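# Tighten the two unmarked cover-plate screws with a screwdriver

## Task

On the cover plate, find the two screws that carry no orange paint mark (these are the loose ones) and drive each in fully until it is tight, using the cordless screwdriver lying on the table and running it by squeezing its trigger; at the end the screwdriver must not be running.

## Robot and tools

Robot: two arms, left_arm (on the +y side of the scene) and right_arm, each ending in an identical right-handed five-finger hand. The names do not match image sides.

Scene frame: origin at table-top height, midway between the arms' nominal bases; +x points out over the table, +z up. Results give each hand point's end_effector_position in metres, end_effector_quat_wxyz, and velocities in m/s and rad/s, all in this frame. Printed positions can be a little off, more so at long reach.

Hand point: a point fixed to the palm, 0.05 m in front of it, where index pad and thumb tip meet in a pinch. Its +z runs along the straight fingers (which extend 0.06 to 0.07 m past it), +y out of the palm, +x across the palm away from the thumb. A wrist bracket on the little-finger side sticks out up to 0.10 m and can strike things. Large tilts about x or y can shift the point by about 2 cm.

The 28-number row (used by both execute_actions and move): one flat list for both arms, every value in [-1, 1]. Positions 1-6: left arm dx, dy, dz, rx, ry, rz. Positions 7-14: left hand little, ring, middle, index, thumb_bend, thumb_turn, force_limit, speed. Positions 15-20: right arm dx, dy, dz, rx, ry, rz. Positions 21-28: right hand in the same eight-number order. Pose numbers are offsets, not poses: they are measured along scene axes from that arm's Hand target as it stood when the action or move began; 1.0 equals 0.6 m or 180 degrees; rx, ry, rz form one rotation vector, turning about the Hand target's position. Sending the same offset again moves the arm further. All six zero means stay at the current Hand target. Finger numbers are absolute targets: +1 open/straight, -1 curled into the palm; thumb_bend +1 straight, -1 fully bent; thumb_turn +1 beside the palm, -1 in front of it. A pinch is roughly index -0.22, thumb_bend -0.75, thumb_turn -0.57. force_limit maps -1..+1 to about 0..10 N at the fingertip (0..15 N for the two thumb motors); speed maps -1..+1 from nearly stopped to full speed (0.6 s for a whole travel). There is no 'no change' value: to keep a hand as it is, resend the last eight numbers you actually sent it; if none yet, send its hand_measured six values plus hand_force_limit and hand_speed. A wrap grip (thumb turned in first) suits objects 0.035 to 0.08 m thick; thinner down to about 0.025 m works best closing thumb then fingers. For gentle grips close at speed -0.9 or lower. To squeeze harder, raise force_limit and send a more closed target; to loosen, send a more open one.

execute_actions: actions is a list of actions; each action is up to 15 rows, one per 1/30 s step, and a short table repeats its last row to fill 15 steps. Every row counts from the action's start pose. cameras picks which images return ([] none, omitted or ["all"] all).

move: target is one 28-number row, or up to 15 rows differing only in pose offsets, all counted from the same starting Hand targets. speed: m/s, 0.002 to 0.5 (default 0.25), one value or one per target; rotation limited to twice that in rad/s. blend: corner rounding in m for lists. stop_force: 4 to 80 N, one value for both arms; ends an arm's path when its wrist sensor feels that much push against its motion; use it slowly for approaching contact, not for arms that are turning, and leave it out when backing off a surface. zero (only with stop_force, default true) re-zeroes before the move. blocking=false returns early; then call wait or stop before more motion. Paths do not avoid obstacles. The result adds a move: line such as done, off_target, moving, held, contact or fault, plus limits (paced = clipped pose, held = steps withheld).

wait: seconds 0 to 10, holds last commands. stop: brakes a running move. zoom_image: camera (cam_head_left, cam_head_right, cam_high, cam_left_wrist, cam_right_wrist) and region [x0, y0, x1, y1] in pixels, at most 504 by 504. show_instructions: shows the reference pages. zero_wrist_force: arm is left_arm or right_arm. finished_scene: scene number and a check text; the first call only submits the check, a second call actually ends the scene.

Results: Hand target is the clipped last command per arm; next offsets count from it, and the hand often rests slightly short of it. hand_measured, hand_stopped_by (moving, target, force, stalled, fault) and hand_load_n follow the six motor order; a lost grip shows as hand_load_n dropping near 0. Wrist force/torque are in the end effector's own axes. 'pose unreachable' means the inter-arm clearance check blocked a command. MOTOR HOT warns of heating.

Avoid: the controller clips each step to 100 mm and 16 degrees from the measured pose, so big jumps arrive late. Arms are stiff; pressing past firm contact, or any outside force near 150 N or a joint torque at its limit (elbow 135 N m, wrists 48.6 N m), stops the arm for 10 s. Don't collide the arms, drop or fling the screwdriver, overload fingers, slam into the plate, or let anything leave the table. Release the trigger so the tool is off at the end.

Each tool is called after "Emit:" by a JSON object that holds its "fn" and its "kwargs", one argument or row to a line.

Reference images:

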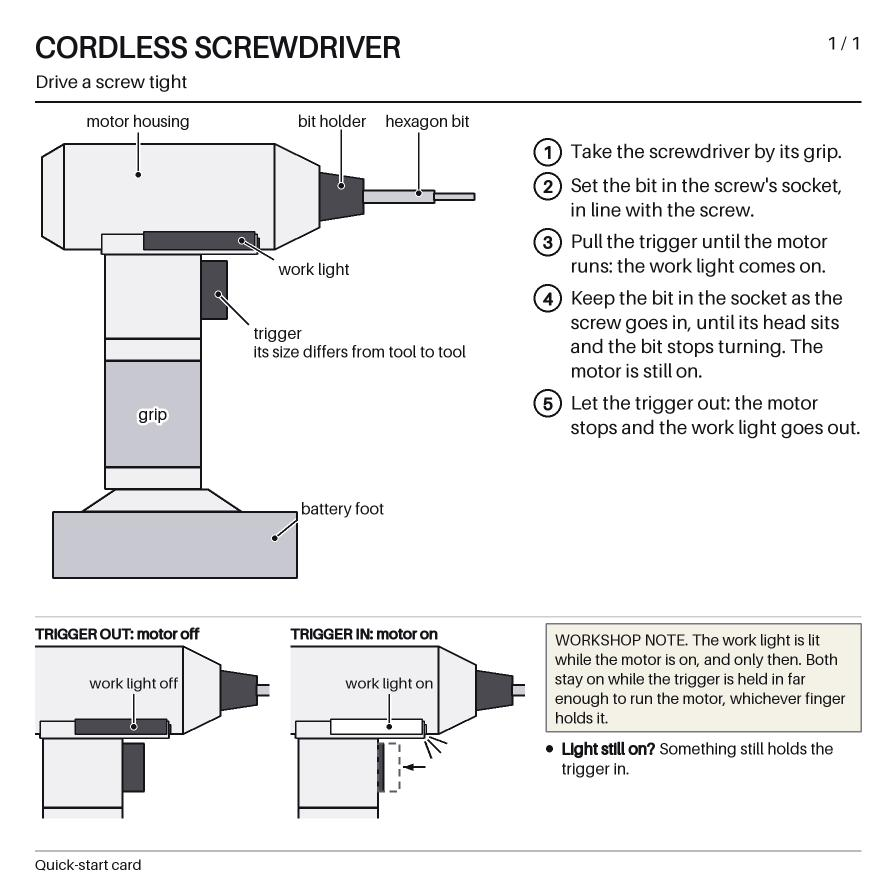

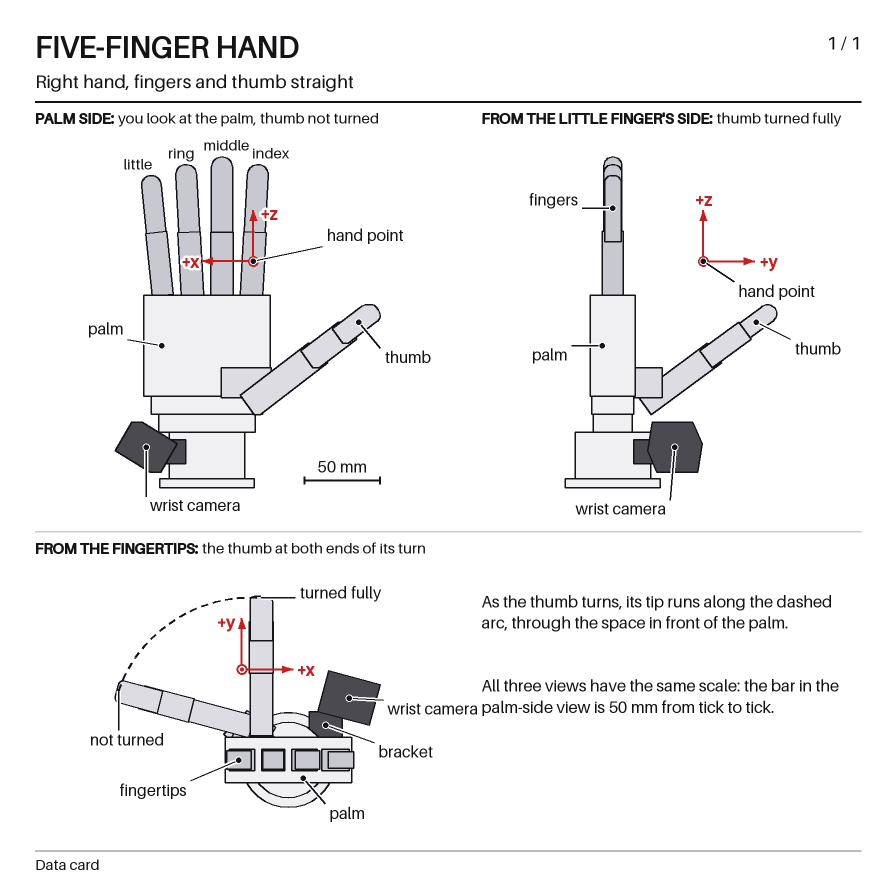

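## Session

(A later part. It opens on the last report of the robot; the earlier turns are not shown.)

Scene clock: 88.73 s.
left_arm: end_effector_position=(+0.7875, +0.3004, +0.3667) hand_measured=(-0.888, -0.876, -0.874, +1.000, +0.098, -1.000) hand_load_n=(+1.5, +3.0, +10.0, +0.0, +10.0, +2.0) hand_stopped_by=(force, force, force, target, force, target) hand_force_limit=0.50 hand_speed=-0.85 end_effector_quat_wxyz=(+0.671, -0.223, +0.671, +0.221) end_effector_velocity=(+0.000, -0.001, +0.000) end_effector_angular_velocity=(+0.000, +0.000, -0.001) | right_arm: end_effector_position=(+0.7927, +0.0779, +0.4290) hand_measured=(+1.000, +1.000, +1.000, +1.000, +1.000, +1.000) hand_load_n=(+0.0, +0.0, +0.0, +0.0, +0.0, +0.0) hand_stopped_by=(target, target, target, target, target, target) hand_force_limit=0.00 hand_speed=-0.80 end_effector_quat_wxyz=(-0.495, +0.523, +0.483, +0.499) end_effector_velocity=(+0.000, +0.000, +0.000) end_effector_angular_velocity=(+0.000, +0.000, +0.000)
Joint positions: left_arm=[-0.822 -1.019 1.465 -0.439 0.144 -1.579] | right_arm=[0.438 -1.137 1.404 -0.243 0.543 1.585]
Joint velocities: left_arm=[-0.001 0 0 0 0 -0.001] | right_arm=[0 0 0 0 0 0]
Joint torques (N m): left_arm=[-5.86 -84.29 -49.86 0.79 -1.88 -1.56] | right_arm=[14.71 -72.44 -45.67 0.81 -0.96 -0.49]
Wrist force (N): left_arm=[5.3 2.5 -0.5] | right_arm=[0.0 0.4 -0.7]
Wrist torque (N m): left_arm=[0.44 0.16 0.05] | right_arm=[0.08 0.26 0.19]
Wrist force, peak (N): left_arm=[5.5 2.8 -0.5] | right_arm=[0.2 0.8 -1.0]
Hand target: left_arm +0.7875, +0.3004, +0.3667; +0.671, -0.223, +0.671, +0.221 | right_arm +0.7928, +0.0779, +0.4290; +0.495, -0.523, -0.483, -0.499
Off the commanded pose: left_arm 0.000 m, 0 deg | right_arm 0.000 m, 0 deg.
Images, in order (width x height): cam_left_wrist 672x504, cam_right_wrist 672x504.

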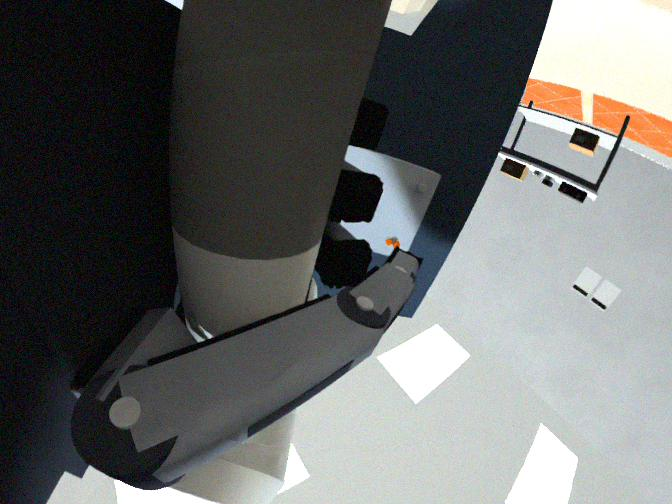

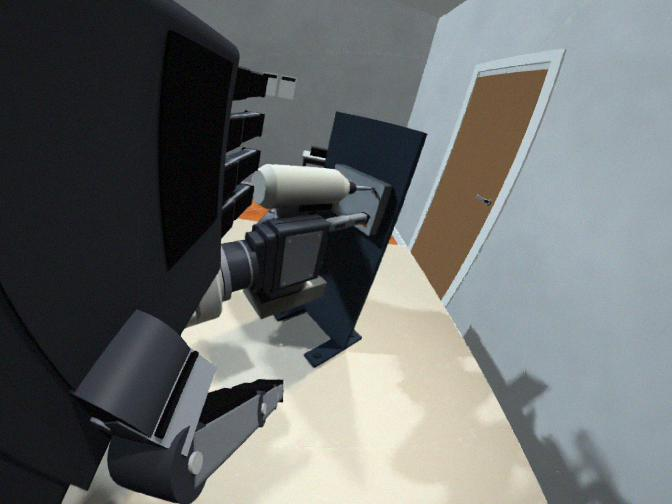

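Emit:
{"fn": "move", "kwargs": {
  "target": [0,0,0,0,0,0,-0.98,-0.98,-0.98,1,-0.98,-1,0.5,-0.85,0.012,0.1,0.245,-0.18,0,0,1,1,1,1,1,1,0,-0.8],
  "cameras": ["cam_right_wrist"]
}}

Emit:
{"fn": "wait", "kwargs": {
  "seconds": 0,
  "cameras": ["cam_right_wrist"]
}}

Scene clock: 90.87 s.
left_arm: end_effector_position=(+0.7875, +0.3004, +0.3667) hand_measured=(-0.888, -0.876, -0.874, +1.000, +0.098, -1.000) hand_load_n=(+1.5, +2.5, +10.0, +0.0, +10.0, +2.0) hand_stopped_by=(force, force, force, target, force, target) hand_force_limit=0.50 hand_speed=-0.85 end_effector_quat_wxyz=(+0.671, -0.223, +0.671, +0.221) end_effector_velocity=(+0.000, +0.001, +0.000) end_effector_angular_velocity=(+0.000, +0.000, +0.001) | right_arm: end_effector_position=(+0.8001, +0.1381, +0.5762) hand_measured=(+1.000, +1.000, +1.000, +1.000, +1.000, +1.000) hand_load_n=(+0.0, +0.0, +0.0, +0.0, +0.0, +0.0) hand_stopped_by=(target, target, target, target, target, target) hand_force_limit=0.00 hand_speed=-0.80 end_effector_quat_wxyz=(-0.329, +0.640, +0.603, +0.344) end_effector_velocity=(+0.000, +0.000, -0.001) end_effector_angular_velocity=(-0.002, +0.002, +0.000)
Joint positions: left_arm=[-0.822 -1.019 1.465 -0.439 0.144 -1.579] | right_arm=[0.554 -0.676 0.19 1.299 0.852 0.97]
Joint velocities: left_arm=[0.001 -0.001 0 0 0 0] | right_arm=[0 -0.001 0.003 0 0 0]
Joint torques (N m): left_arm=[3.37 -66.69 -32 -3.17 -1.27 -2.16] | right_arm=[-14.15 -115.04 -30.74 -1.6 1.36 -1.4]
Wrist force (N): left_arm=[5.3 2.5 -0.5] | right_arm=[0.6 0.6 -0.5]
Wrist torque (N m): left_arm=[0.44 0.17 0.06] | right_arm=[0.14 0.05 0.21]
Wrist force, peak (N): left_arm=[5.7 2.8 -0.7] | right_arm=[-2.1 0.8 -1.9]
Hand target: left_arm +0.7875, +0.3004, +0.3667; +0.671, -0.223, +0.671, +0.221 | right_arm +0.8002, +0.1381, +0.5762; -0.329, +0.640, +0.603, +0.344
Off the commanded pose: left_arm 0.000 m, 0 deg | right_arm 0.000 m, 0 deg.
move: done
Images, in order (width x height): cam_right_wrist 672x504.

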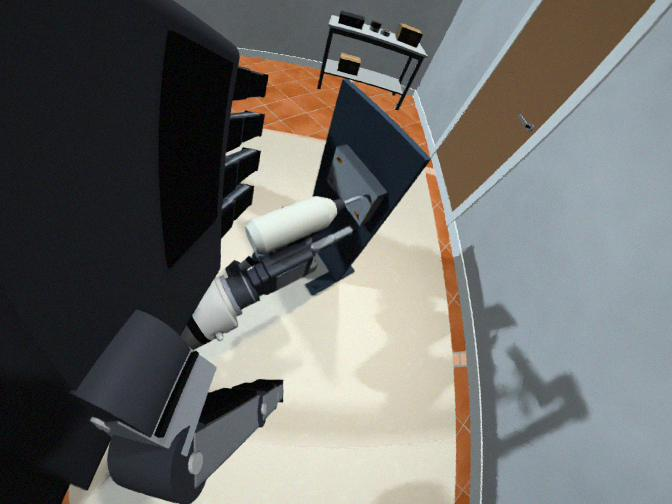

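Scene clock: 90.87 s.
left_arm: end_effector_position=(+0.7875, +0.3004, +0.3667) hand_measured=(-0.888, -0.876, -0.874, +1.000, +0.098, -1.000) hand_load_n=(+1.5, +2.5, +10.0, +0.0, +10.0, +2.0) hand_stopped_by=(force, force, force, target, force, target) hand_force_limit=0.50 hand_speed=-0.85 end_effector_quat_wxyz=(+0.671, -0.223, +0.671, +0.221) end_effector_velocity=(+0.000, +0.001, +0.000) end_effector_angular_velocity=(+0.000, +0.000, +0.001) | right_arm: end_effector_position=(+0.8001, +0.1381, +0.5762) hand_measured=(+1.000, +1.000, +1.000, +1.000, +1.000, +1.000) hand_load_n=(+0.0, +0.0, +0.0, +0.0, +0.0, +0.0) hand_stopped_by=(target, target, target, target, target, target) hand_force_limit=0.00 hand_speed=-0.80 end_effector_quat_wxyz=(-0.329, +0.640, +0.603, +0.344) end_effector_velocity=(+0.000, +0.000, -0.001) end_effector_angular_velocity=(-0.002, +0.002, +0.000)
Joint positions: left_arm=[-0.822 -1.019 1.465 -0.439 0.144 -1.579] | right_arm=[0.554 -0.676 0.19 1.299 0.852 0.97]
Joint velocities: left_arm=[0.001 -0.001 0 0 0 0] | right_arm=[0 -0.001 0.003 0 0 0]
Joint torques (N m): left_arm=[3.37 -66.69 -32 -3.17 -1.27 -2.16] | right_arm=[-14.15 -115.04 -30.74 -1.6 1.36 -1.4]
Wrist force (N): left_arm=[5.3 2.5 -0.5] | right_arm=[0.6 0.6 -0.5]
Wrist torque (N m): left_arm=[0.44 0.17 0.06] | right_arm=[0.14 0.05 0.21]
Wrist force, peak (N): left_arm=[5.3 2.5 -0.5] | right_arm=[0.6 0.6 -0.5]
Hand target: left_arm +0.7875, +0.3004, +0.3667; +0.671, -0.223, +0.671, +0.221 | right_arm +0.8002, +0.1381, +0.5762; -0.329, +0.640, +0.603, +0.344
Off the commanded pose: left_arm 0.000 m, 0 deg | right_arm 0.000 m, 0 deg.
Images, in order (width x height): cam_right_wrist 672x504.

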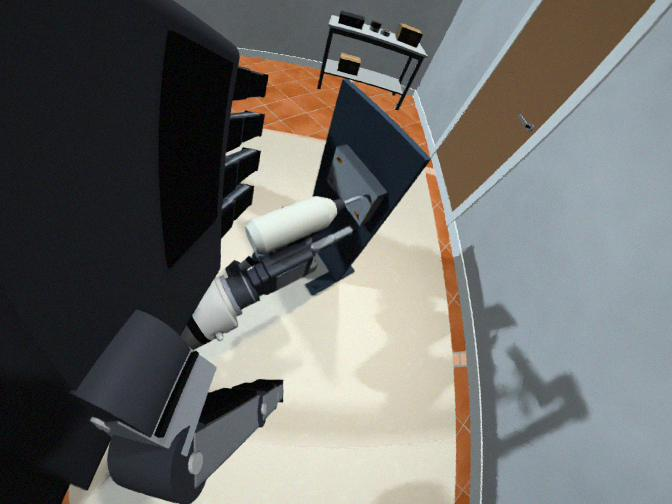

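Emit:
{"fn": "zoom_image", "kwargs": {
  "camera": "cam_right_wrist",
  "region": [350, 182, 390, 212]
}}

Emit:
{"fn": "zoom_image", "kwargs": {
  "camera": "cam_right_wrist",
  "region": [320, 140, 400, 240]
}}

Scaled by 12.600 from the camera's 672x504 image, which has a finer 960x720 frame.

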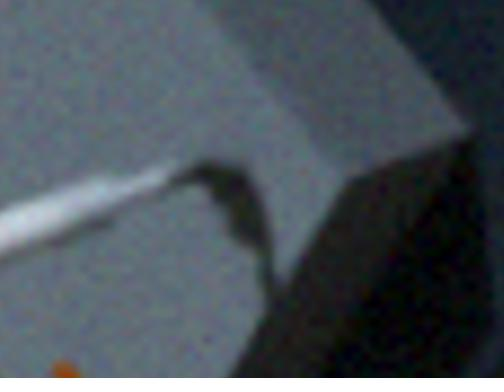

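Scaled by 5.040 from the camera's 672x504 image, which has a finer 960x720 frame.

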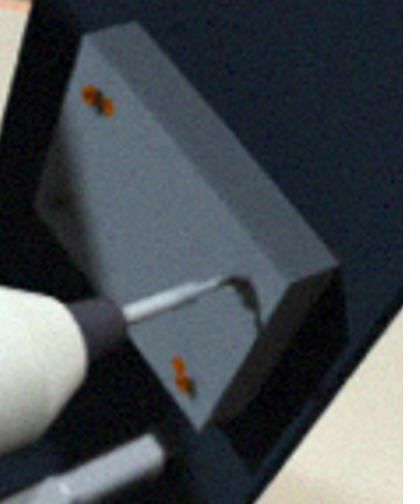

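Emit:
{"fn": "move", "kwargs": {
  "target": [-0.041,-0.0283,0,0,0,0,-0.98,-0.98,-0.98,1,-0.98,-1,0.5,-0.85,0,0,0,0,0,0,1,1,1,1,1,1,0,-0.8],
  "speed": 0.08,
  "cameras": ["cam_right_wrist"]
}}

Emit:
{"fn": "zoom_image", "kwargs": {
  "camera": "cam_right_wrist",
  "region": [350, 182, 390, 212]
}}

Emit:
{"fn": "zoom_image", "kwargs": {
  "camera": "cam_right_wrist",
  "region": [320, 140, 400, 240]
}}

Scene clock: 93.37 s.
left_arm: end_effector_position=(+0.7626, +0.2835, +0.3666) hand_measured=(-0.888, -0.876, -0.874, +1.000, +0.098, -1.000) hand_load_n=(+1.5, +3.0, +10.0, +0.0, +10.5, +2.0) hand_stopped_by=(force, force, force, target, force, target) hand_force_limit=0.50 hand_speed=-0.85 end_effector_quat_wxyz=(+0.671, -0.223, +0.671, +0.221) end_effector_velocity=(+0.003, +0.002, +0.001) end_effector_angular_velocity=(+0.001, +0.001, -0.001) | right_arm: end_effector_position=(+0.8002, +0.1381, +0.5763) hand_measured=(+1.000, +1.000, +1.000, +1.000, +1.000, +1.000) hand_load_n=(+0.0, +0.0, +0.0, +0.0, +0.0, +0.0) hand_stopped_by=(target, target, target, target, target, target) hand_force_limit=0.00 hand_speed=-0.80 end_effector_quat_wxyz=(-0.329, +0.640, +0.603, +0.344) end_effector_velocity=(+0.000, +0.000, +0.000) end_effector_angular_velocity=(+0.000, +0.000, +0.000)
Joint positions: left_arm=[-0.858 -1.035 1.491 -0.446 0.108 -1.582] | right_arm=[0.554 -0.676 0.19 1.299 0.853 0.971]
Joint velocities: left_arm=[0.004 0 -0.001 -0.001 0.005 0.003] | right_arm=[0 0.001 0 0 0 0]
Joint torques (N m): left_arm=[3.49 -69.05 -53.87 -3.19 2.67 4.04] | right_arm=[-13.66 -104.08 -41.67 3.81 0.95 0.09]
Wrist force (N): left_arm=[5.2 2.3 -0.6] | right_arm=[0.4 0.8 -0.4]
Wrist torque (N m): left_arm=[0.41 0.20 0.04] | right_arm=[0.16 0.07 0.20]
Wrist force, peak (N): left_arm=[5.8 2.9 -1.7] | right_arm=[0.5 0.9 -0.8]
Hand target: left_arm +0.7628, +0.2835, +0.3667; +0.671, -0.223, +0.671, +0.221 | right_arm +0.8002, +0.1381, +0.5762; -0.329, +0.640, +0.603, +0.344
Off the commanded pose: left_arm 0.000 m, 0 deg | right_arm 0.000 m, 0 deg.
move: done
Images, in order (width x height): cam_right_wrist 672x504.

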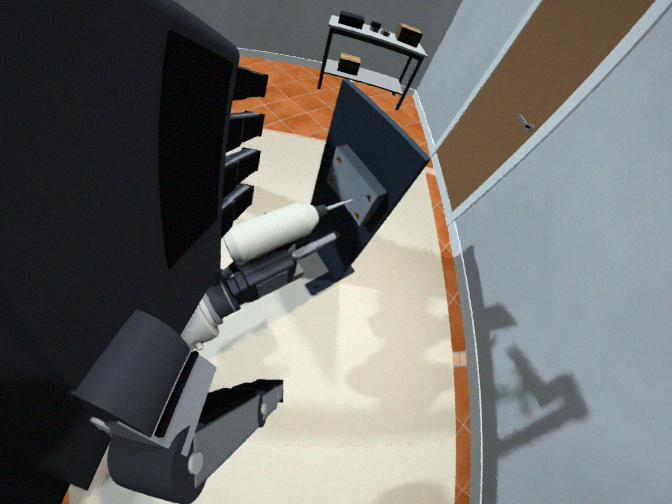

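Scaled by 12.600 from the camera's 672x504 image, which has a finer 960x720 frame.

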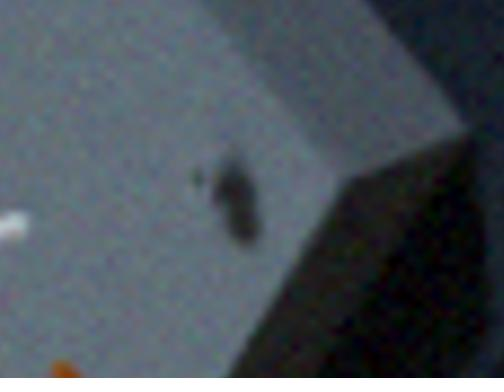

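Scaled by 5.040 from the camera's 672x504 image, which has a finer 960x720 frame.

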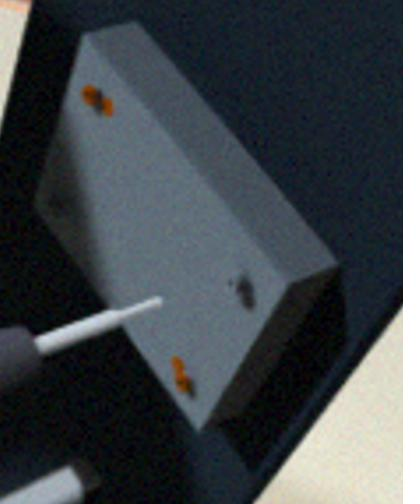

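Emit:
{"fn": "move", "kwargs": {
  "target": [0,0,0,0,0,0,-0.98,-0.98,-0.98,1,-0.98,-1,0.5,-0.85,-0.012,-0.1,-0.245,0.18,0,0,1,1,1,1,1,1,0,-0.8],
  "cameras": ["cam_right_wrist"]
}}

Emit:
{"fn": "zoom_image", "kwargs": {
  "camera": "cam_right_wrist",
  "region": [350, 175, 390, 205]
}}

Emit:
{"fn": "zoom_image", "kwargs": {
  "camera": "cam_right_wrist",
  "region": [320, 150, 400, 250]
}}

Scene clock: 95.23 s.
left_arm: end_effector_position=(+0.7628, +0.2835, +0.3667) hand_measured=(-0.888, -0.876, -0.874, +1.000, +0.098, -1.000) hand_load_n=(+1.5, +3.0, +10.0, +0.0, +10.5, +2.0) hand_stopped_by=(force, force, force, target, force, target) hand_force_limit=0.50 hand_speed=-0.85 end_effector_quat_wxyz=(+0.671, -0.223, +0.671, +0.221) end_effector_velocity=(+0.000, +0.000, +0.000) end_effector_angular_velocity=(-0.001, -0.001, +0.000) | right_arm: end_effector_position=(+0.7928, +0.0780, +0.4291) hand_measured=(+1.000, +1.000, +1.000, +1.000, +1.000, +1.000) hand_load_n=(+0.0, +0.0, +0.0, +0.0, +0.0, +0.0) hand_stopped_by=(target, target, target, target, target, target) hand_force_limit=0.00 hand_speed=-0.80 end_effector_quat_wxyz=(-0.494, +0.523, +0.483, +0.499) end_effector_velocity=(+0.000, +0.000, -0.001) end_effector_angular_velocity=(+0.001, +0.000, +0.001)
Joint positions: left_arm=[-0.858 -1.035 1.49 -0.447 0.109 -1.582] | right_arm=[0.438 -1.137 1.405 -0.243 0.543 1.584]
Joint velocities: left_arm=[0 0 0 -0.001 0 0] | right_arm=[0.001 0 0.002 -0.004 0 0.002]
Joint torques (N m): left_arm=[9.69 -65.07 -47.67 -3.5 1.99 4] | right_arm=[15.85 -75.79 -35.54 -4.03 -1.39 1.97]
Wrist force (N): left_arm=[5.6 2.6 -0.5] | right_arm=[0.1 0.4 -0.7]
Wrist torque (N m): left_arm=[0.46 0.13 0.07] | right_arm=[0.08 0.24 0.20]
Wrist force, peak (N): left_arm=[6.0 2.6 -0.9] | right_arm=[2.7 0.8 -0.3]
Hand target: left_arm +0.7628, +0.2835, +0.3667; +0.671, -0.223, +0.671, +0.221 | right_arm +0.7927, +0.0780, +0.4290; +0.495, -0.523, -0.483, -0.499
Off the commanded pose: left_arm 0.000 m, 0 deg | right_arm 0.000 m, 0 deg.
move: done
Images, in order (width x height): cam_right_wrist 672x504.

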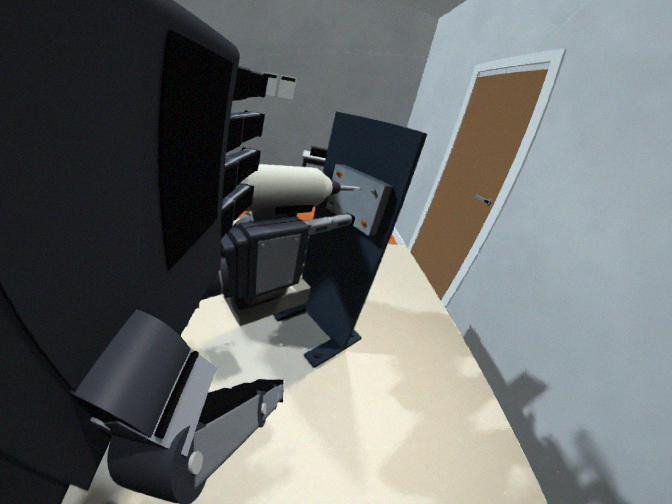

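Scaled by 12.600 from the camera's 672x504 image, which has a finer 960x720 frame.

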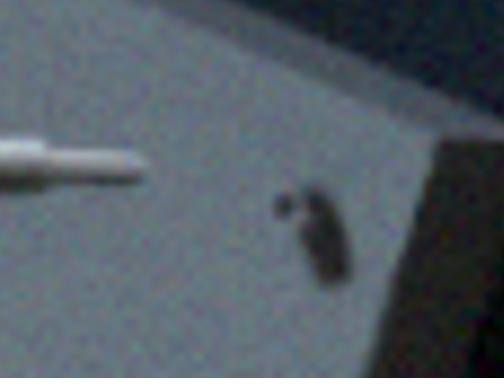

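Scaled by 5.040 from the camera's 672x504 image, which has a finer 960x720 frame.

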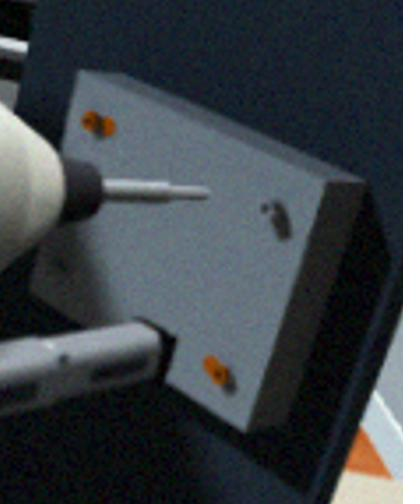

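Emit:
{"fn": "move", "kwargs": {
  "target": [0.0303,0.0209,-0.0117,0,0,0,-0.98,-0.98,-0.98,1,-0.98,-1,0.5,-0.85,0,0,0,0,0,0,1,1,1,1,1,1,0,-0.8],
  "speed": 0.05,
  "stop_force": 6,
  "cameras": ["cam_right_wrist"]
}}

Emit:
{"fn": "zoom_image", "kwargs": {
  "camera": "cam_right_wrist",
  "region": [350, 175, 390, 205]
}}

Scene clock: 97.57 s.
left_arm: end_effector_position=(+0.7810, +0.2960, +0.3596) hand_measured=(-0.888, -0.876, -0.874, +1.000, +0.098, -1.000) hand_load_n=(+1.5, +3.5, +10.0, +0.0, +10.0, +2.0) hand_stopped_by=(force, force, force, target, force, target) hand_force_limit=0.50 hand_speed=-0.85 end_effector_quat_wxyz=(+0.671, -0.223, +0.671, +0.221) end_effector_velocity=(+0.000, +0.001, +0.000) end_effector_angular_velocity=(+0.000, +0.000, +0.001) | right_arm: end_effector_position=(+0.7927, +0.0780, +0.4290) hand_measured=(+1.000, +1.000, +1.000, +1.000, +1.000, +1.000) hand_load_n=(+0.0, +0.0, +0.0, +0.0, +0.0, +0.0) hand_stopped_by=(target, target, target, target, target, target) hand_force_limit=0.00 hand_speed=-0.80 end_effector_quat_wxyz=(-0.495, +0.523, +0.483, +0.499) end_effector_velocity=(+0.000, +0.000, -0.002) end_effector_angular_velocity=(-0.001, +0.002, +0.000)
Joint positions: left_arm=[-0.831 -1.018 1.477 -0.452 0.135 -1.58] | right_arm=[0.438 -1.137 1.405 -0.243 0.543 1.585]
Joint velocities: left_arm=[0.001 0 0 -0.001 0 0.001] | right_arm=[0 0.001 0 0.001 0 0]
Joint torques (N m): left_arm=[-12.96 -98.97 -29.72 3.03 -2.55 1.1] | right_arm=[13.81 -71.87 -45.47 0.98 -1.19 -0.56]
Wrist force (N): left_arm=[5.9 2.5 -0.9] | right_arm=[0.0 0.5 -0.9]
Wrist torque (N m): left_arm=[0.46 0.09 0.09] | right_arm=[0.10 0.26 0.19]
Wrist force, peak (N): left_arm=[5.9 2.9 -0.7] | right_arm=[-0.2 0.7 -1.1]
Hand target: left_arm +0.7810, +0.2960, +0.3596; +0.671, -0.223, +0.671, +0.221 | right_arm +0.7927, +0.0780, +0.4290; +0.495, -0.523, -0.483, -0.499
Off the commanded pose: left_arm 0.000 m, 0 deg | right_arm 0.000 m, 0 deg.
move: done
Images, in order (width x height): cam_right_wrist 672x504.

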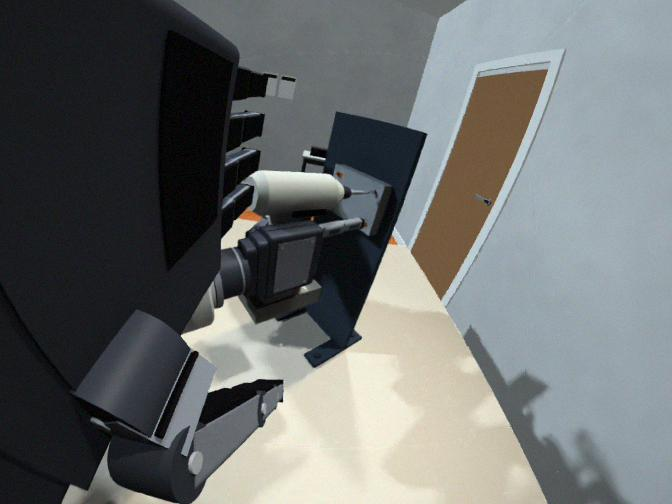

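Scaled by 12.600 from the camera's 672x504 image, which has a finer 960x720 frame.

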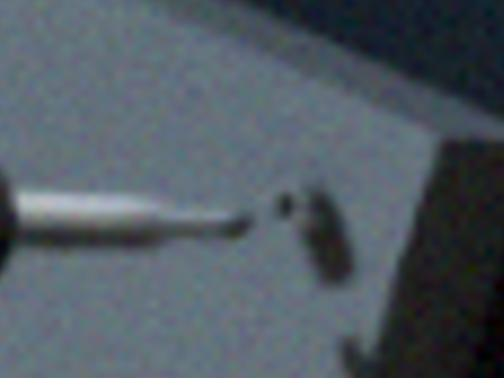

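Emit:
{"fn": "move", "kwargs": {
  "target": [0,0,0.004,0,0,0,-0.98,-0.98,-0.98,1,-0.98,-1,0.5,-0.85,0.012,0.1,0.245,-0.18,0,0,1,1,1,1,1,1,0,-0.8],
  "cameras": ["cam_right_wrist"]
}}

Emit:
{"fn": "zoom_image", "kwargs": {
  "camera": "cam_right_wrist",
  "region": [350, 182, 390, 212]
}}

Scene clock: 99.50 s.
left_arm: end_effector_position=(+0.7810, +0.2960, +0.3621) hand_measured=(-0.888, -0.876, -0.874, +1.000, +0.098, -1.000) hand_load_n=(+1.5, +3.0, +10.0, +0.0, +10.0, +2.0) hand_stopped_by=(force, force, force, target, force, target) hand_force_limit=0.50 hand_speed=-0.85 end_effector_quat_wxyz=(+0.671, -0.223, +0.671, +0.221) end_effector_velocity=(+0.000, +0.000, +0.000) end_effector_angular_velocity=(+0.002, +0.001, +0.000) | right_arm: end_effector_position=(+0.8000, +0.1382, +0.5762) hand_measured=(+1.000, +1.000, +1.000, +1.000, +1.000, +1.000) hand_load_n=(+0.0, +0.0, +0.0, +0.0, +0.0, +0.0) hand_stopped_by=(target, target, target, target, target, target) hand_force_limit=0.00 hand_speed=-0.80 end_effector_quat_wxyz=(-0.329, +0.640, +0.603, +0.344) end_effector_velocity=(+0.000, +0.000, +0.000) end_effector_angular_velocity=(-0.001, +0.001, +0.000)
Joint positions: left_arm=[-0.831 -1.02 1.475 -0.448 0.135 -1.58] | right_arm=[0.554 -0.676 0.191 1.298 0.853 0.971]
Joint velocities: left_arm=[-0.001 0 0 0 0 0.002] | right_arm=[0 -0.002 0.003 0 0.001 0]
Joint torques (N m): left_arm=[-12.51 -96.44 -52.55 1.65 -1.58 0.75] | right_arm=[-12.97 -116.53 -29.28 -1.54 1.28 -1.14]
Wrist force (N): left_arm=[5.4 2.8 -0.7] | right_arm=[0.0 0.8 -0.5]
Wrist torque (N m): left_arm=[0.49 0.15 0.07] | right_arm=[0.17 0.13 0.19]
Wrist force, peak (N): left_arm=[6.0 2.8 -0.4] | right_arm=[-2.0 0.4 -1.5]
Hand target: left_arm +0.7810, +0.2960, +0.3620; +0.671, -0.223, +0.671, +0.221 | right_arm +0.8001, +0.1382, +0.5762; -0.329, +0.640, +0.603, +0.344
Off the commanded pose: left_arm 0.000 m, 0 deg | right_arm 0.000 m, 0 deg.
move: done
Images, in order (width x height): cam_right_wrist 672x504.

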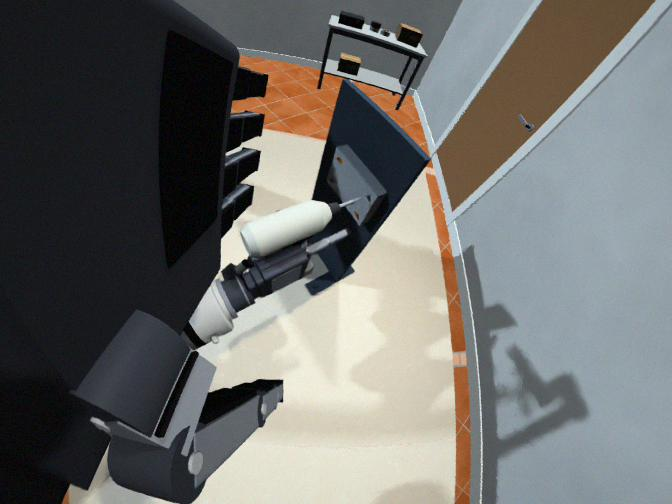

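Scaled by 12.600 from the camera's 672x504 image, which has a finer 960x720 frame.

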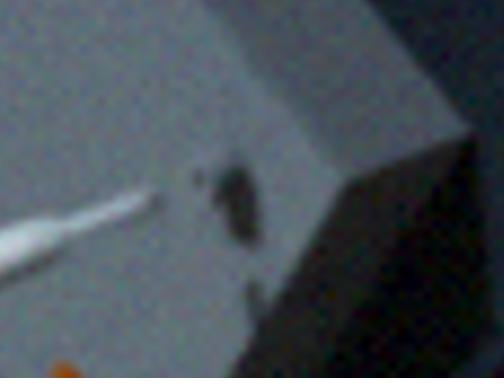

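Emit:
{"fn": "move", "kwargs": {
  "target": [0,0,0,0,0,0,-0.98,-0.98,-0.98,1,-0.98,-1,0.5,-0.85,-0.012,-0.1,-0.245,0.18,0,0,1,1,1,1,1,1,0,-0.8],
  "cameras": ["cam_right_wrist"]
}}

Emit:
{"fn": "zoom_image", "kwargs": {
  "camera": "cam_right_wrist",
  "region": [350, 175, 390, 205]
}}

Scene clock: 101.30 s.
left_arm: end_effector_position=(+0.7810, +0.2960, +0.3621) hand_measured=(-0.888, -0.876, -0.874, +1.000, +0.098, -1.000) hand_load_n=(+1.5, +3.0, +10.0, +0.0, +10.5, +2.0) hand_stopped_by=(force, force, force, target, force, target) hand_force_limit=0.50 hand_speed=-0.85 end_effector_quat_wxyz=(+0.671, -0.223, +0.671, +0.221) end_effector_velocity=(+0.000, -0.001, -0.001) end_effector_angular_velocity=(+0.000, +0.000, -0.001) | right_arm: end_effector_position=(+0.7927, +0.0781, +0.4291) hand_measured=(+1.000, +1.000, +1.000, +1.000, +1.000, +1.000) hand_load_n=(+0.0, +0.0, +0.0, +0.0, +0.0, -0.5) hand_stopped_by=(target, target, target, target, target, target) hand_force_limit=0.00 hand_speed=-0.80 end_effector_quat_wxyz=(-0.494, +0.523, +0.483, +0.499) end_effector_velocity=(+0.000, +0.000, -0.001) end_effector_angular_velocity=(+0.001, +0.000, +0.000)
Joint positions: left_arm=[-0.831 -1.02 1.475 -0.448 0.135 -1.58] | right_arm=[0.439 -1.137 1.405 -0.243 0.544 1.584]
Joint velocities: left_arm=[-0.001 0.001 0 -0.001 0 0] | right_arm=[0 0 0.002 -0.004 0 0.002]
Joint torques (N m): left_arm=[-7.88 -81.74 -46.59 -0.66 -1.62 -2.46] | right_arm=[16.08 -75.57 -37.19 -4.07 -1.52 1.75]
Wrist force (N): left_arm=[5.4 2.5 -0.4] | right_arm=[0.0 0.4 -0.6]
Wrist torque (N m): left_arm=[0.44 0.15 0.06] | right_arm=[0.07 0.25 0.19]
Wrist force, peak (N): left_arm=[5.9 2.8 -0.3] | right_arm=[2.5 0.6 -0.6]
Hand target: left_arm +0.7810, +0.2960, +0.3620; +0.671, -0.223, +0.671, +0.221 | right_arm +0.7926, +0.0781, +0.4290; +0.494, -0.523, -0.483, -0.499
Off the commanded pose: left_arm 0.000 m, 0 deg | right_arm 0.000 m, 0 deg.
move: done
Images, in order (width x height): cam_right_wrist 672x504.

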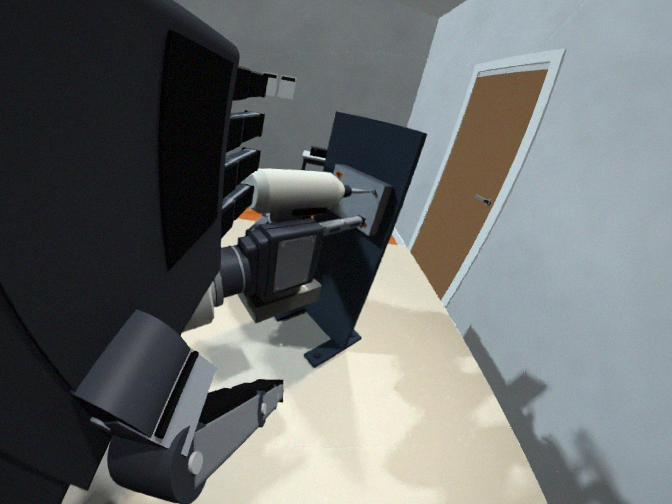

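Scaled by 12.600 from the camera's 672x504 image, which has a finer 960x720 frame.

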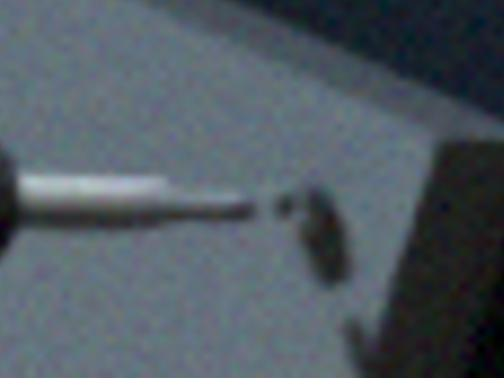

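Emit:
{"fn": "move", "kwargs": {
  "target": [0.0205,0.0142,0.001,0,0,0,-0.98,-0.98,-0.98,1,-0.98,-1,0.5,-0.85,0,0,0,0,0,0,1,1,1,1,1,1,0,-0.8],
  "speed": 0.008,
  "stop_force": 5,
  "cameras": ["cam_right_wrist"]
}}

Emit:
{"fn": "zoom_image", "kwargs": {
  "camera": "cam_right_wrist",
  "region": [350, 175, 390, 205]
}}

Scene clock: 103.60 s.
left_arm: end_effector_position=(+0.7875, +0.3005, +0.3623) hand_measured=(-0.888, -0.876, -0.874, +1.000, +0.098, -1.000) hand_load_n=(+1.5, +2.5, +10.0, +0.0, +10.0, +2.0) hand_stopped_by=(force, force, force, target, force, target) hand_force_limit=0.50 hand_speed=-0.85 end_effector_quat_wxyz=(+0.671, -0.223, +0.671, +0.221) end_effector_velocity=(+0.000, +0.001, -0.001) end_effector_angular_velocity=(-0.001, +0.000, +0.001) | right_arm: end_effector_position=(+0.7926, +0.0781, +0.4289) hand_measured=(+1.000, +1.000, +1.000, +1.000, +1.000, +1.000) hand_load_n=(+0.5, +0.0, +0.0, +0.0, +0.0, +0.0) hand_stopped_by=(target, target, target, target, target, target) hand_force_limit=0.00 hand_speed=-0.80 end_effector_quat_wxyz=(-0.494, +0.523, +0.483, +0.499) end_effector_velocity=(+0.000, +0.000, +0.002) end_effector_angular_velocity=(+0.001, -0.001, +0.000)
Joint positions: left_arm=[-0.822 -1.016 1.468 -0.446 0.144 -1.579] | right_arm=[0.439 -1.137 1.405 -0.243 0.544 1.584]
Joint velocities: left_arm=[0.001 0 0 0 0 -0.002] | right_arm=[0 -0.002 0 0.001 0 0]
Joint torques (N m): left_arm=[-15.07 -97.58 -29.62 -3.43 -2.31 1.67] | right_arm=[13.56 -72.79 -45.58 0.79 -1.1 -0.55]
Wrist force (N): left_arm=[6.4 3.1 -3.2] | right_arm=[0.2 0.3 -0.8]
Wrist torque (N m): left_arm=[0.53 0.12 0.09] | right_arm=[0.07 0.22 0.20]
Wrist force, peak (N): left_arm=[8.6 3.3 -10.7] | right_arm=[0.5 0.7 -1.2]
Hand target: left_arm +0.7875, +0.3004, +0.3624; +0.671, -0.223, +0.671, +0.221 | right_arm +0.7926, +0.0781, +0.4290; +0.494, -0.523, -0.483, -0.499
Off the commanded pose: left_arm 0.007 m, 0 deg | right_arm 0.000 m, 0 deg.
move: contact (left_arm)
Images, in order (width x height): cam_right_wrist 672x504.

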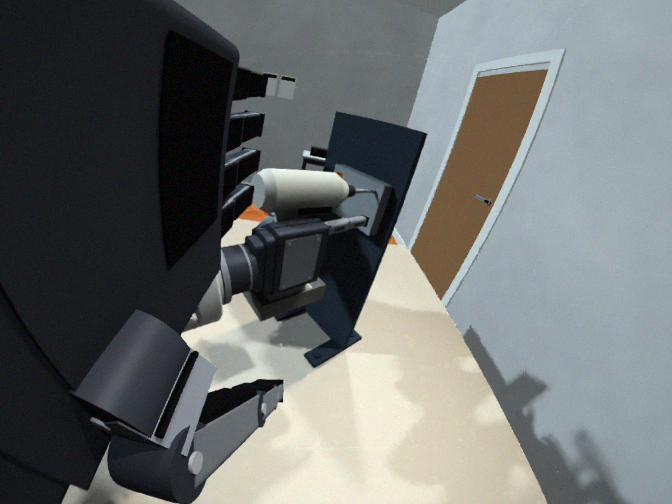

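Scaled by 12.600 from the camera's 672x504 image, which has a finer 960x720 frame.

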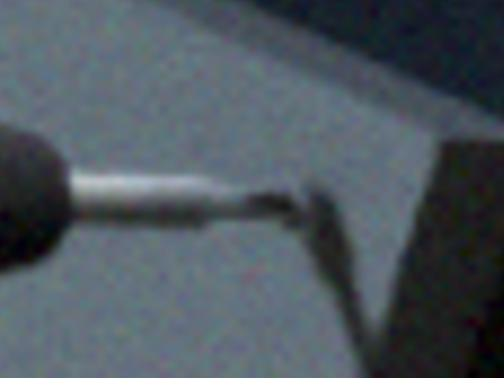

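Emit:
{"fn": "zoom_image", "kwargs": {
  "camera": "cam_right_wrist",
  "region": [364, 184, 380, 196]
}}

Scaled by 31.500 from the camera's 672x504 image, which has a finer 960x720 frame.

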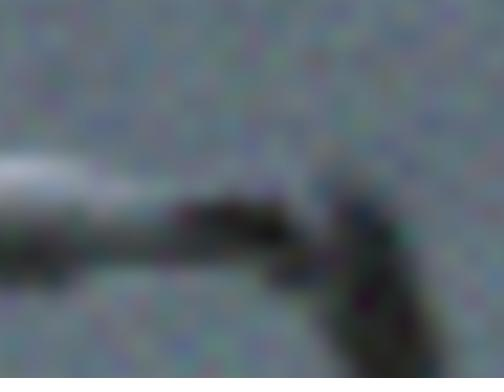

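Emit:
{"fn": "move", "kwargs": {
  "target": [0,0,0,0,0,0,-0.98,-0.98,-0.98,1,-0.98,-1,0.5,-0.85,0.012,0.1,0.245,-0.18,0,0,1,1,1,1,1,1,0,-0.8],
  "cameras": ["cam_right_wrist"]
}}

Emit:
{"fn": "zoom_image", "kwargs": {
  "camera": "cam_right_wrist",
  "region": [350, 182, 390, 212]
}}

Emit:
{"fn": "zoom_image", "kwargs": {
  "camera": "cam_right_wrist",
  "region": [358, 188, 374, 200]
}}

Scene clock: 105.80 s.
left_arm: end_effector_position=(+0.7875, +0.3004, +0.3623) hand_measured=(-0.888, -0.876, -0.874, +1.000, +0.098, -1.000) hand_load_n=(+1.5, +3.0, +10.0, +0.0, +10.5, +1.5) hand_stopped_by=(force, force, force, target, force, target) hand_force_limit=0.50 hand_speed=-0.85 end_effector_quat_wxyz=(+0.671, -0.223, +0.671, +0.221) end_effector_velocity=(+0.000, +0.000, -0.001) end_effector_angular_velocity=(+0.000, +0.000, +0.000) | right_arm: end_effector_position=(+0.7999, +0.1383, +0.5761) hand_measured=(+1.000, +1.000, +1.000, +1.000, +1.000, +1.000) hand_load_n=(+0.0, +0.0, +0.0, +0.0, +0.0, +0.0) hand_stopped_by=(target, target, target, target, target, target) hand_force_limit=0.00 hand_speed=-0.80 end_effector_quat_wxyz=(-0.329, +0.640, +0.603, +0.344) end_effector_velocity=(+0.000, +0.000, +0.000) end_effector_angular_velocity=(+0.000, +0.000, -0.001)
Joint positions: left_arm=[-0.822 -1.016 1.468 -0.446 0.144 -1.579] | right_arm=[0.555 -0.677 0.192 1.297 0.853 0.971]
Joint velocities: left_arm=[0 0.001 0 0 0.001 -0.001] | right_arm=[0 -0.001 0.003 -0.002 0.001 0]
Joint torques (N m): left_arm=[-12.77 -99.43 -35.76 -2.61 -2.08 -1] | right_arm=[-14.01 -119.1 -28.53 -1.4 1.29 -1.16]
Wrist force (N): left_arm=[6.4 3.0 -2.7] | right_arm=[0.3 0.8 -0.5]
Wrist torque (N m): left_arm=[0.49 0.09 0.08] | right_arm=[0.16 0.08 0.20]
Wrist force, peak (N): left_arm=[6.5 3.2 -2.9] | right_arm=[-1.9 0.9 -1.6]
Hand target: left_arm +0.7875, +0.3004, +0.3624; +0.671, -0.223, +0.671, +0.221 | right_arm +0.8000, +0.1383, +0.5762; -0.329, +0.640, +0.603, +0.344
Off the commanded pose: left_arm 0.000 m, 0 deg | right_arm 0.000 m, 0 deg.
move: done
Images, in order (width x height): cam_right_wrist 672x504.

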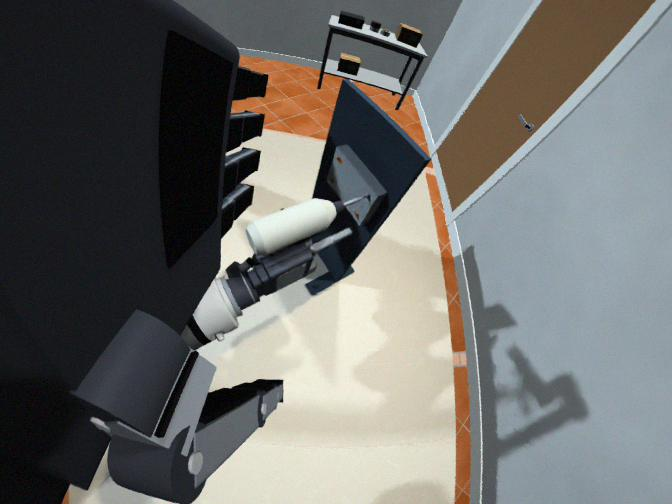

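Scaled by 12.600 from the camera's 672x504 image, which has a finer 960x720 frame.

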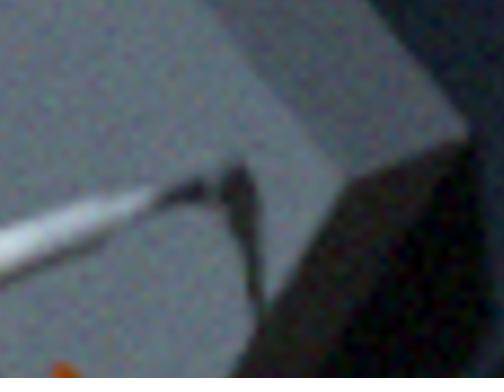

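Scaled by 31.500 from the camera's 672x504 image, which has a finer 960x720 frame.

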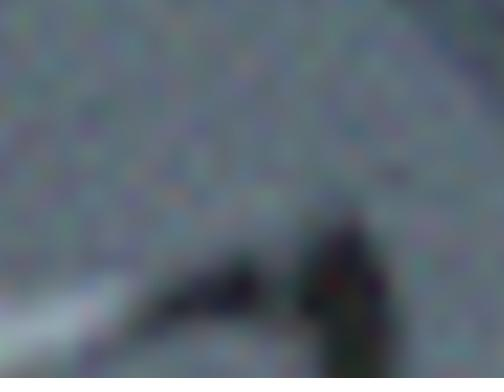

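Emit:
{"fn": "move", "kwargs": {
  "target": [
    [-0.0034,-0.0019,0,0,0,0,-0.98,-0.98,-0.98,1,-0.98,-1,0.5,-0.85,0,0,0,0,0,0,1,1,1,1,1,1,0,-0.8],
    [-0.0054,0.0005,-0.0013,0,0,0,-0.98,-0.98,-0.98,1,-0.98,-1,0.5,-0.85,0,0,0,0,0,0,1,1,1,1,1,1,0,-0.8]
  ],
  "speed": 0.02,
  "cameras": ["cam_right_wrist"]
}}

Emit:
{"fn": "zoom_image", "kwargs": {
  "camera": "cam_right_wrist",
  "region": [350, 182, 390, 212]
}}

Scene clock: 107.87 s.
left_arm: end_effector_position=(+0.7841, +0.3007, +0.3615) hand_measured=(-0.888, -0.876, -0.874, +1.000, +0.098, -1.000) hand_load_n=(+1.5, +3.0, +10.0, +0.0, +10.0, +2.0) hand_stopped_by=(force, force, force, target, force, target) hand_force_limit=0.50 hand_speed=-0.85 end_effector_quat_wxyz=(+0.671, -0.223, +0.671, +0.221) end_effector_velocity=(+0.000, +0.000, +0.000) end_effector_angular_velocity=(+0.002, +0.002, +0.000) | right_arm: end_effector_position=(+0.8000, +0.1383, +0.5762) hand_measured=(+1.000, +1.000, +1.000, +1.000, +1.000, +1.000) hand_load_n=(+0.0, +0.0, +0.0, +0.0, +0.0, +0.0) hand_stopped_by=(target, target, target, target, target, target) hand_force_limit=0.00 hand_speed=-0.80 end_effector_quat_wxyz=(-0.329, +0.640, +0.603, +0.344) end_effector_velocity=(+0.001, +0.001, -0.002) end_effector_angular_velocity=(-0.001, +0.001, +0.000)
Joint positions: left_arm=[-0.825 -1.02 1.476 -0.449 0.142 -1.58] | right_arm=[0.555 -0.677 0.192 1.297 0.853 0.971]
Joint velocities: left_arm=[0 0 0 0 0.001 0.002] | right_arm=[0 0.002 0 -0.001 0 0]
Joint torques (N m): left_arm=[7.13 -89.77 -40.08 -3.66 2.69 2.91] | right_arm=[-13.86 -103.42 -41.49 3.44 1.07 0.43]
Wrist force (N): left_arm=[5.4 2.8 -0.5] | right_arm=[0.2 0.8 -0.2]
Wrist torque (N m): left_arm=[0.48 0.15 0.07] | right_arm=[0.14 0.09 0.19]
Wrist force, peak (N): left_arm=[6.4 3.1 -2.7] | right_arm=[0.5 1.3 -0.3]
Hand target: left_arm +0.7842, +0.3008, +0.3616; +0.671, -0.223, +0.671, +0.221 | right_arm +0.8000, +0.1383, +0.5762; -0.329, +0.640, +0.603, +0.344
Off the commanded pose: left_arm 0.000 m, 0 deg | right_arm 0.000 m, 0 deg.
move: done
Images, in order (width x height): cam_right_wrist 672x504.

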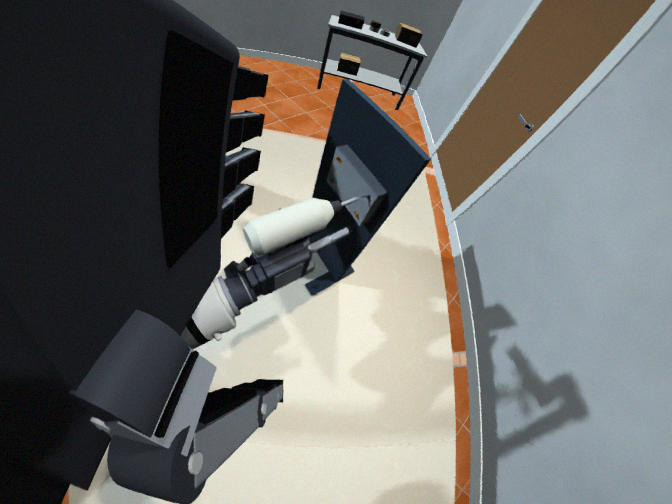

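Scaled by 12.600 from the camera's 672x504 image, which has a finer 960x720 frame.

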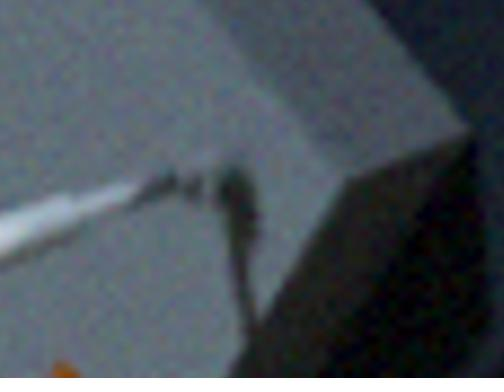

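Emit:
{"fn": "zoom_image", "kwargs": {
  "camera": "cam_right_wrist",
  "region": [358, 188, 374, 200]
}}

Scaled by 31.500 from the camera's 672x504 image, which has a finer 960x720 frame.

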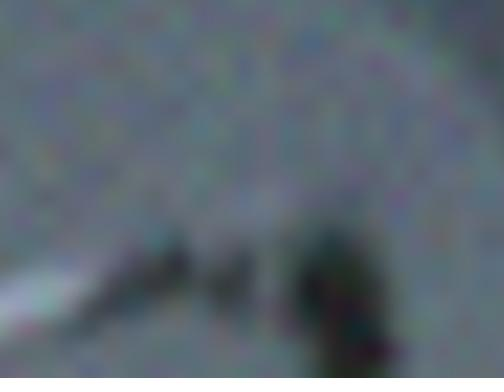

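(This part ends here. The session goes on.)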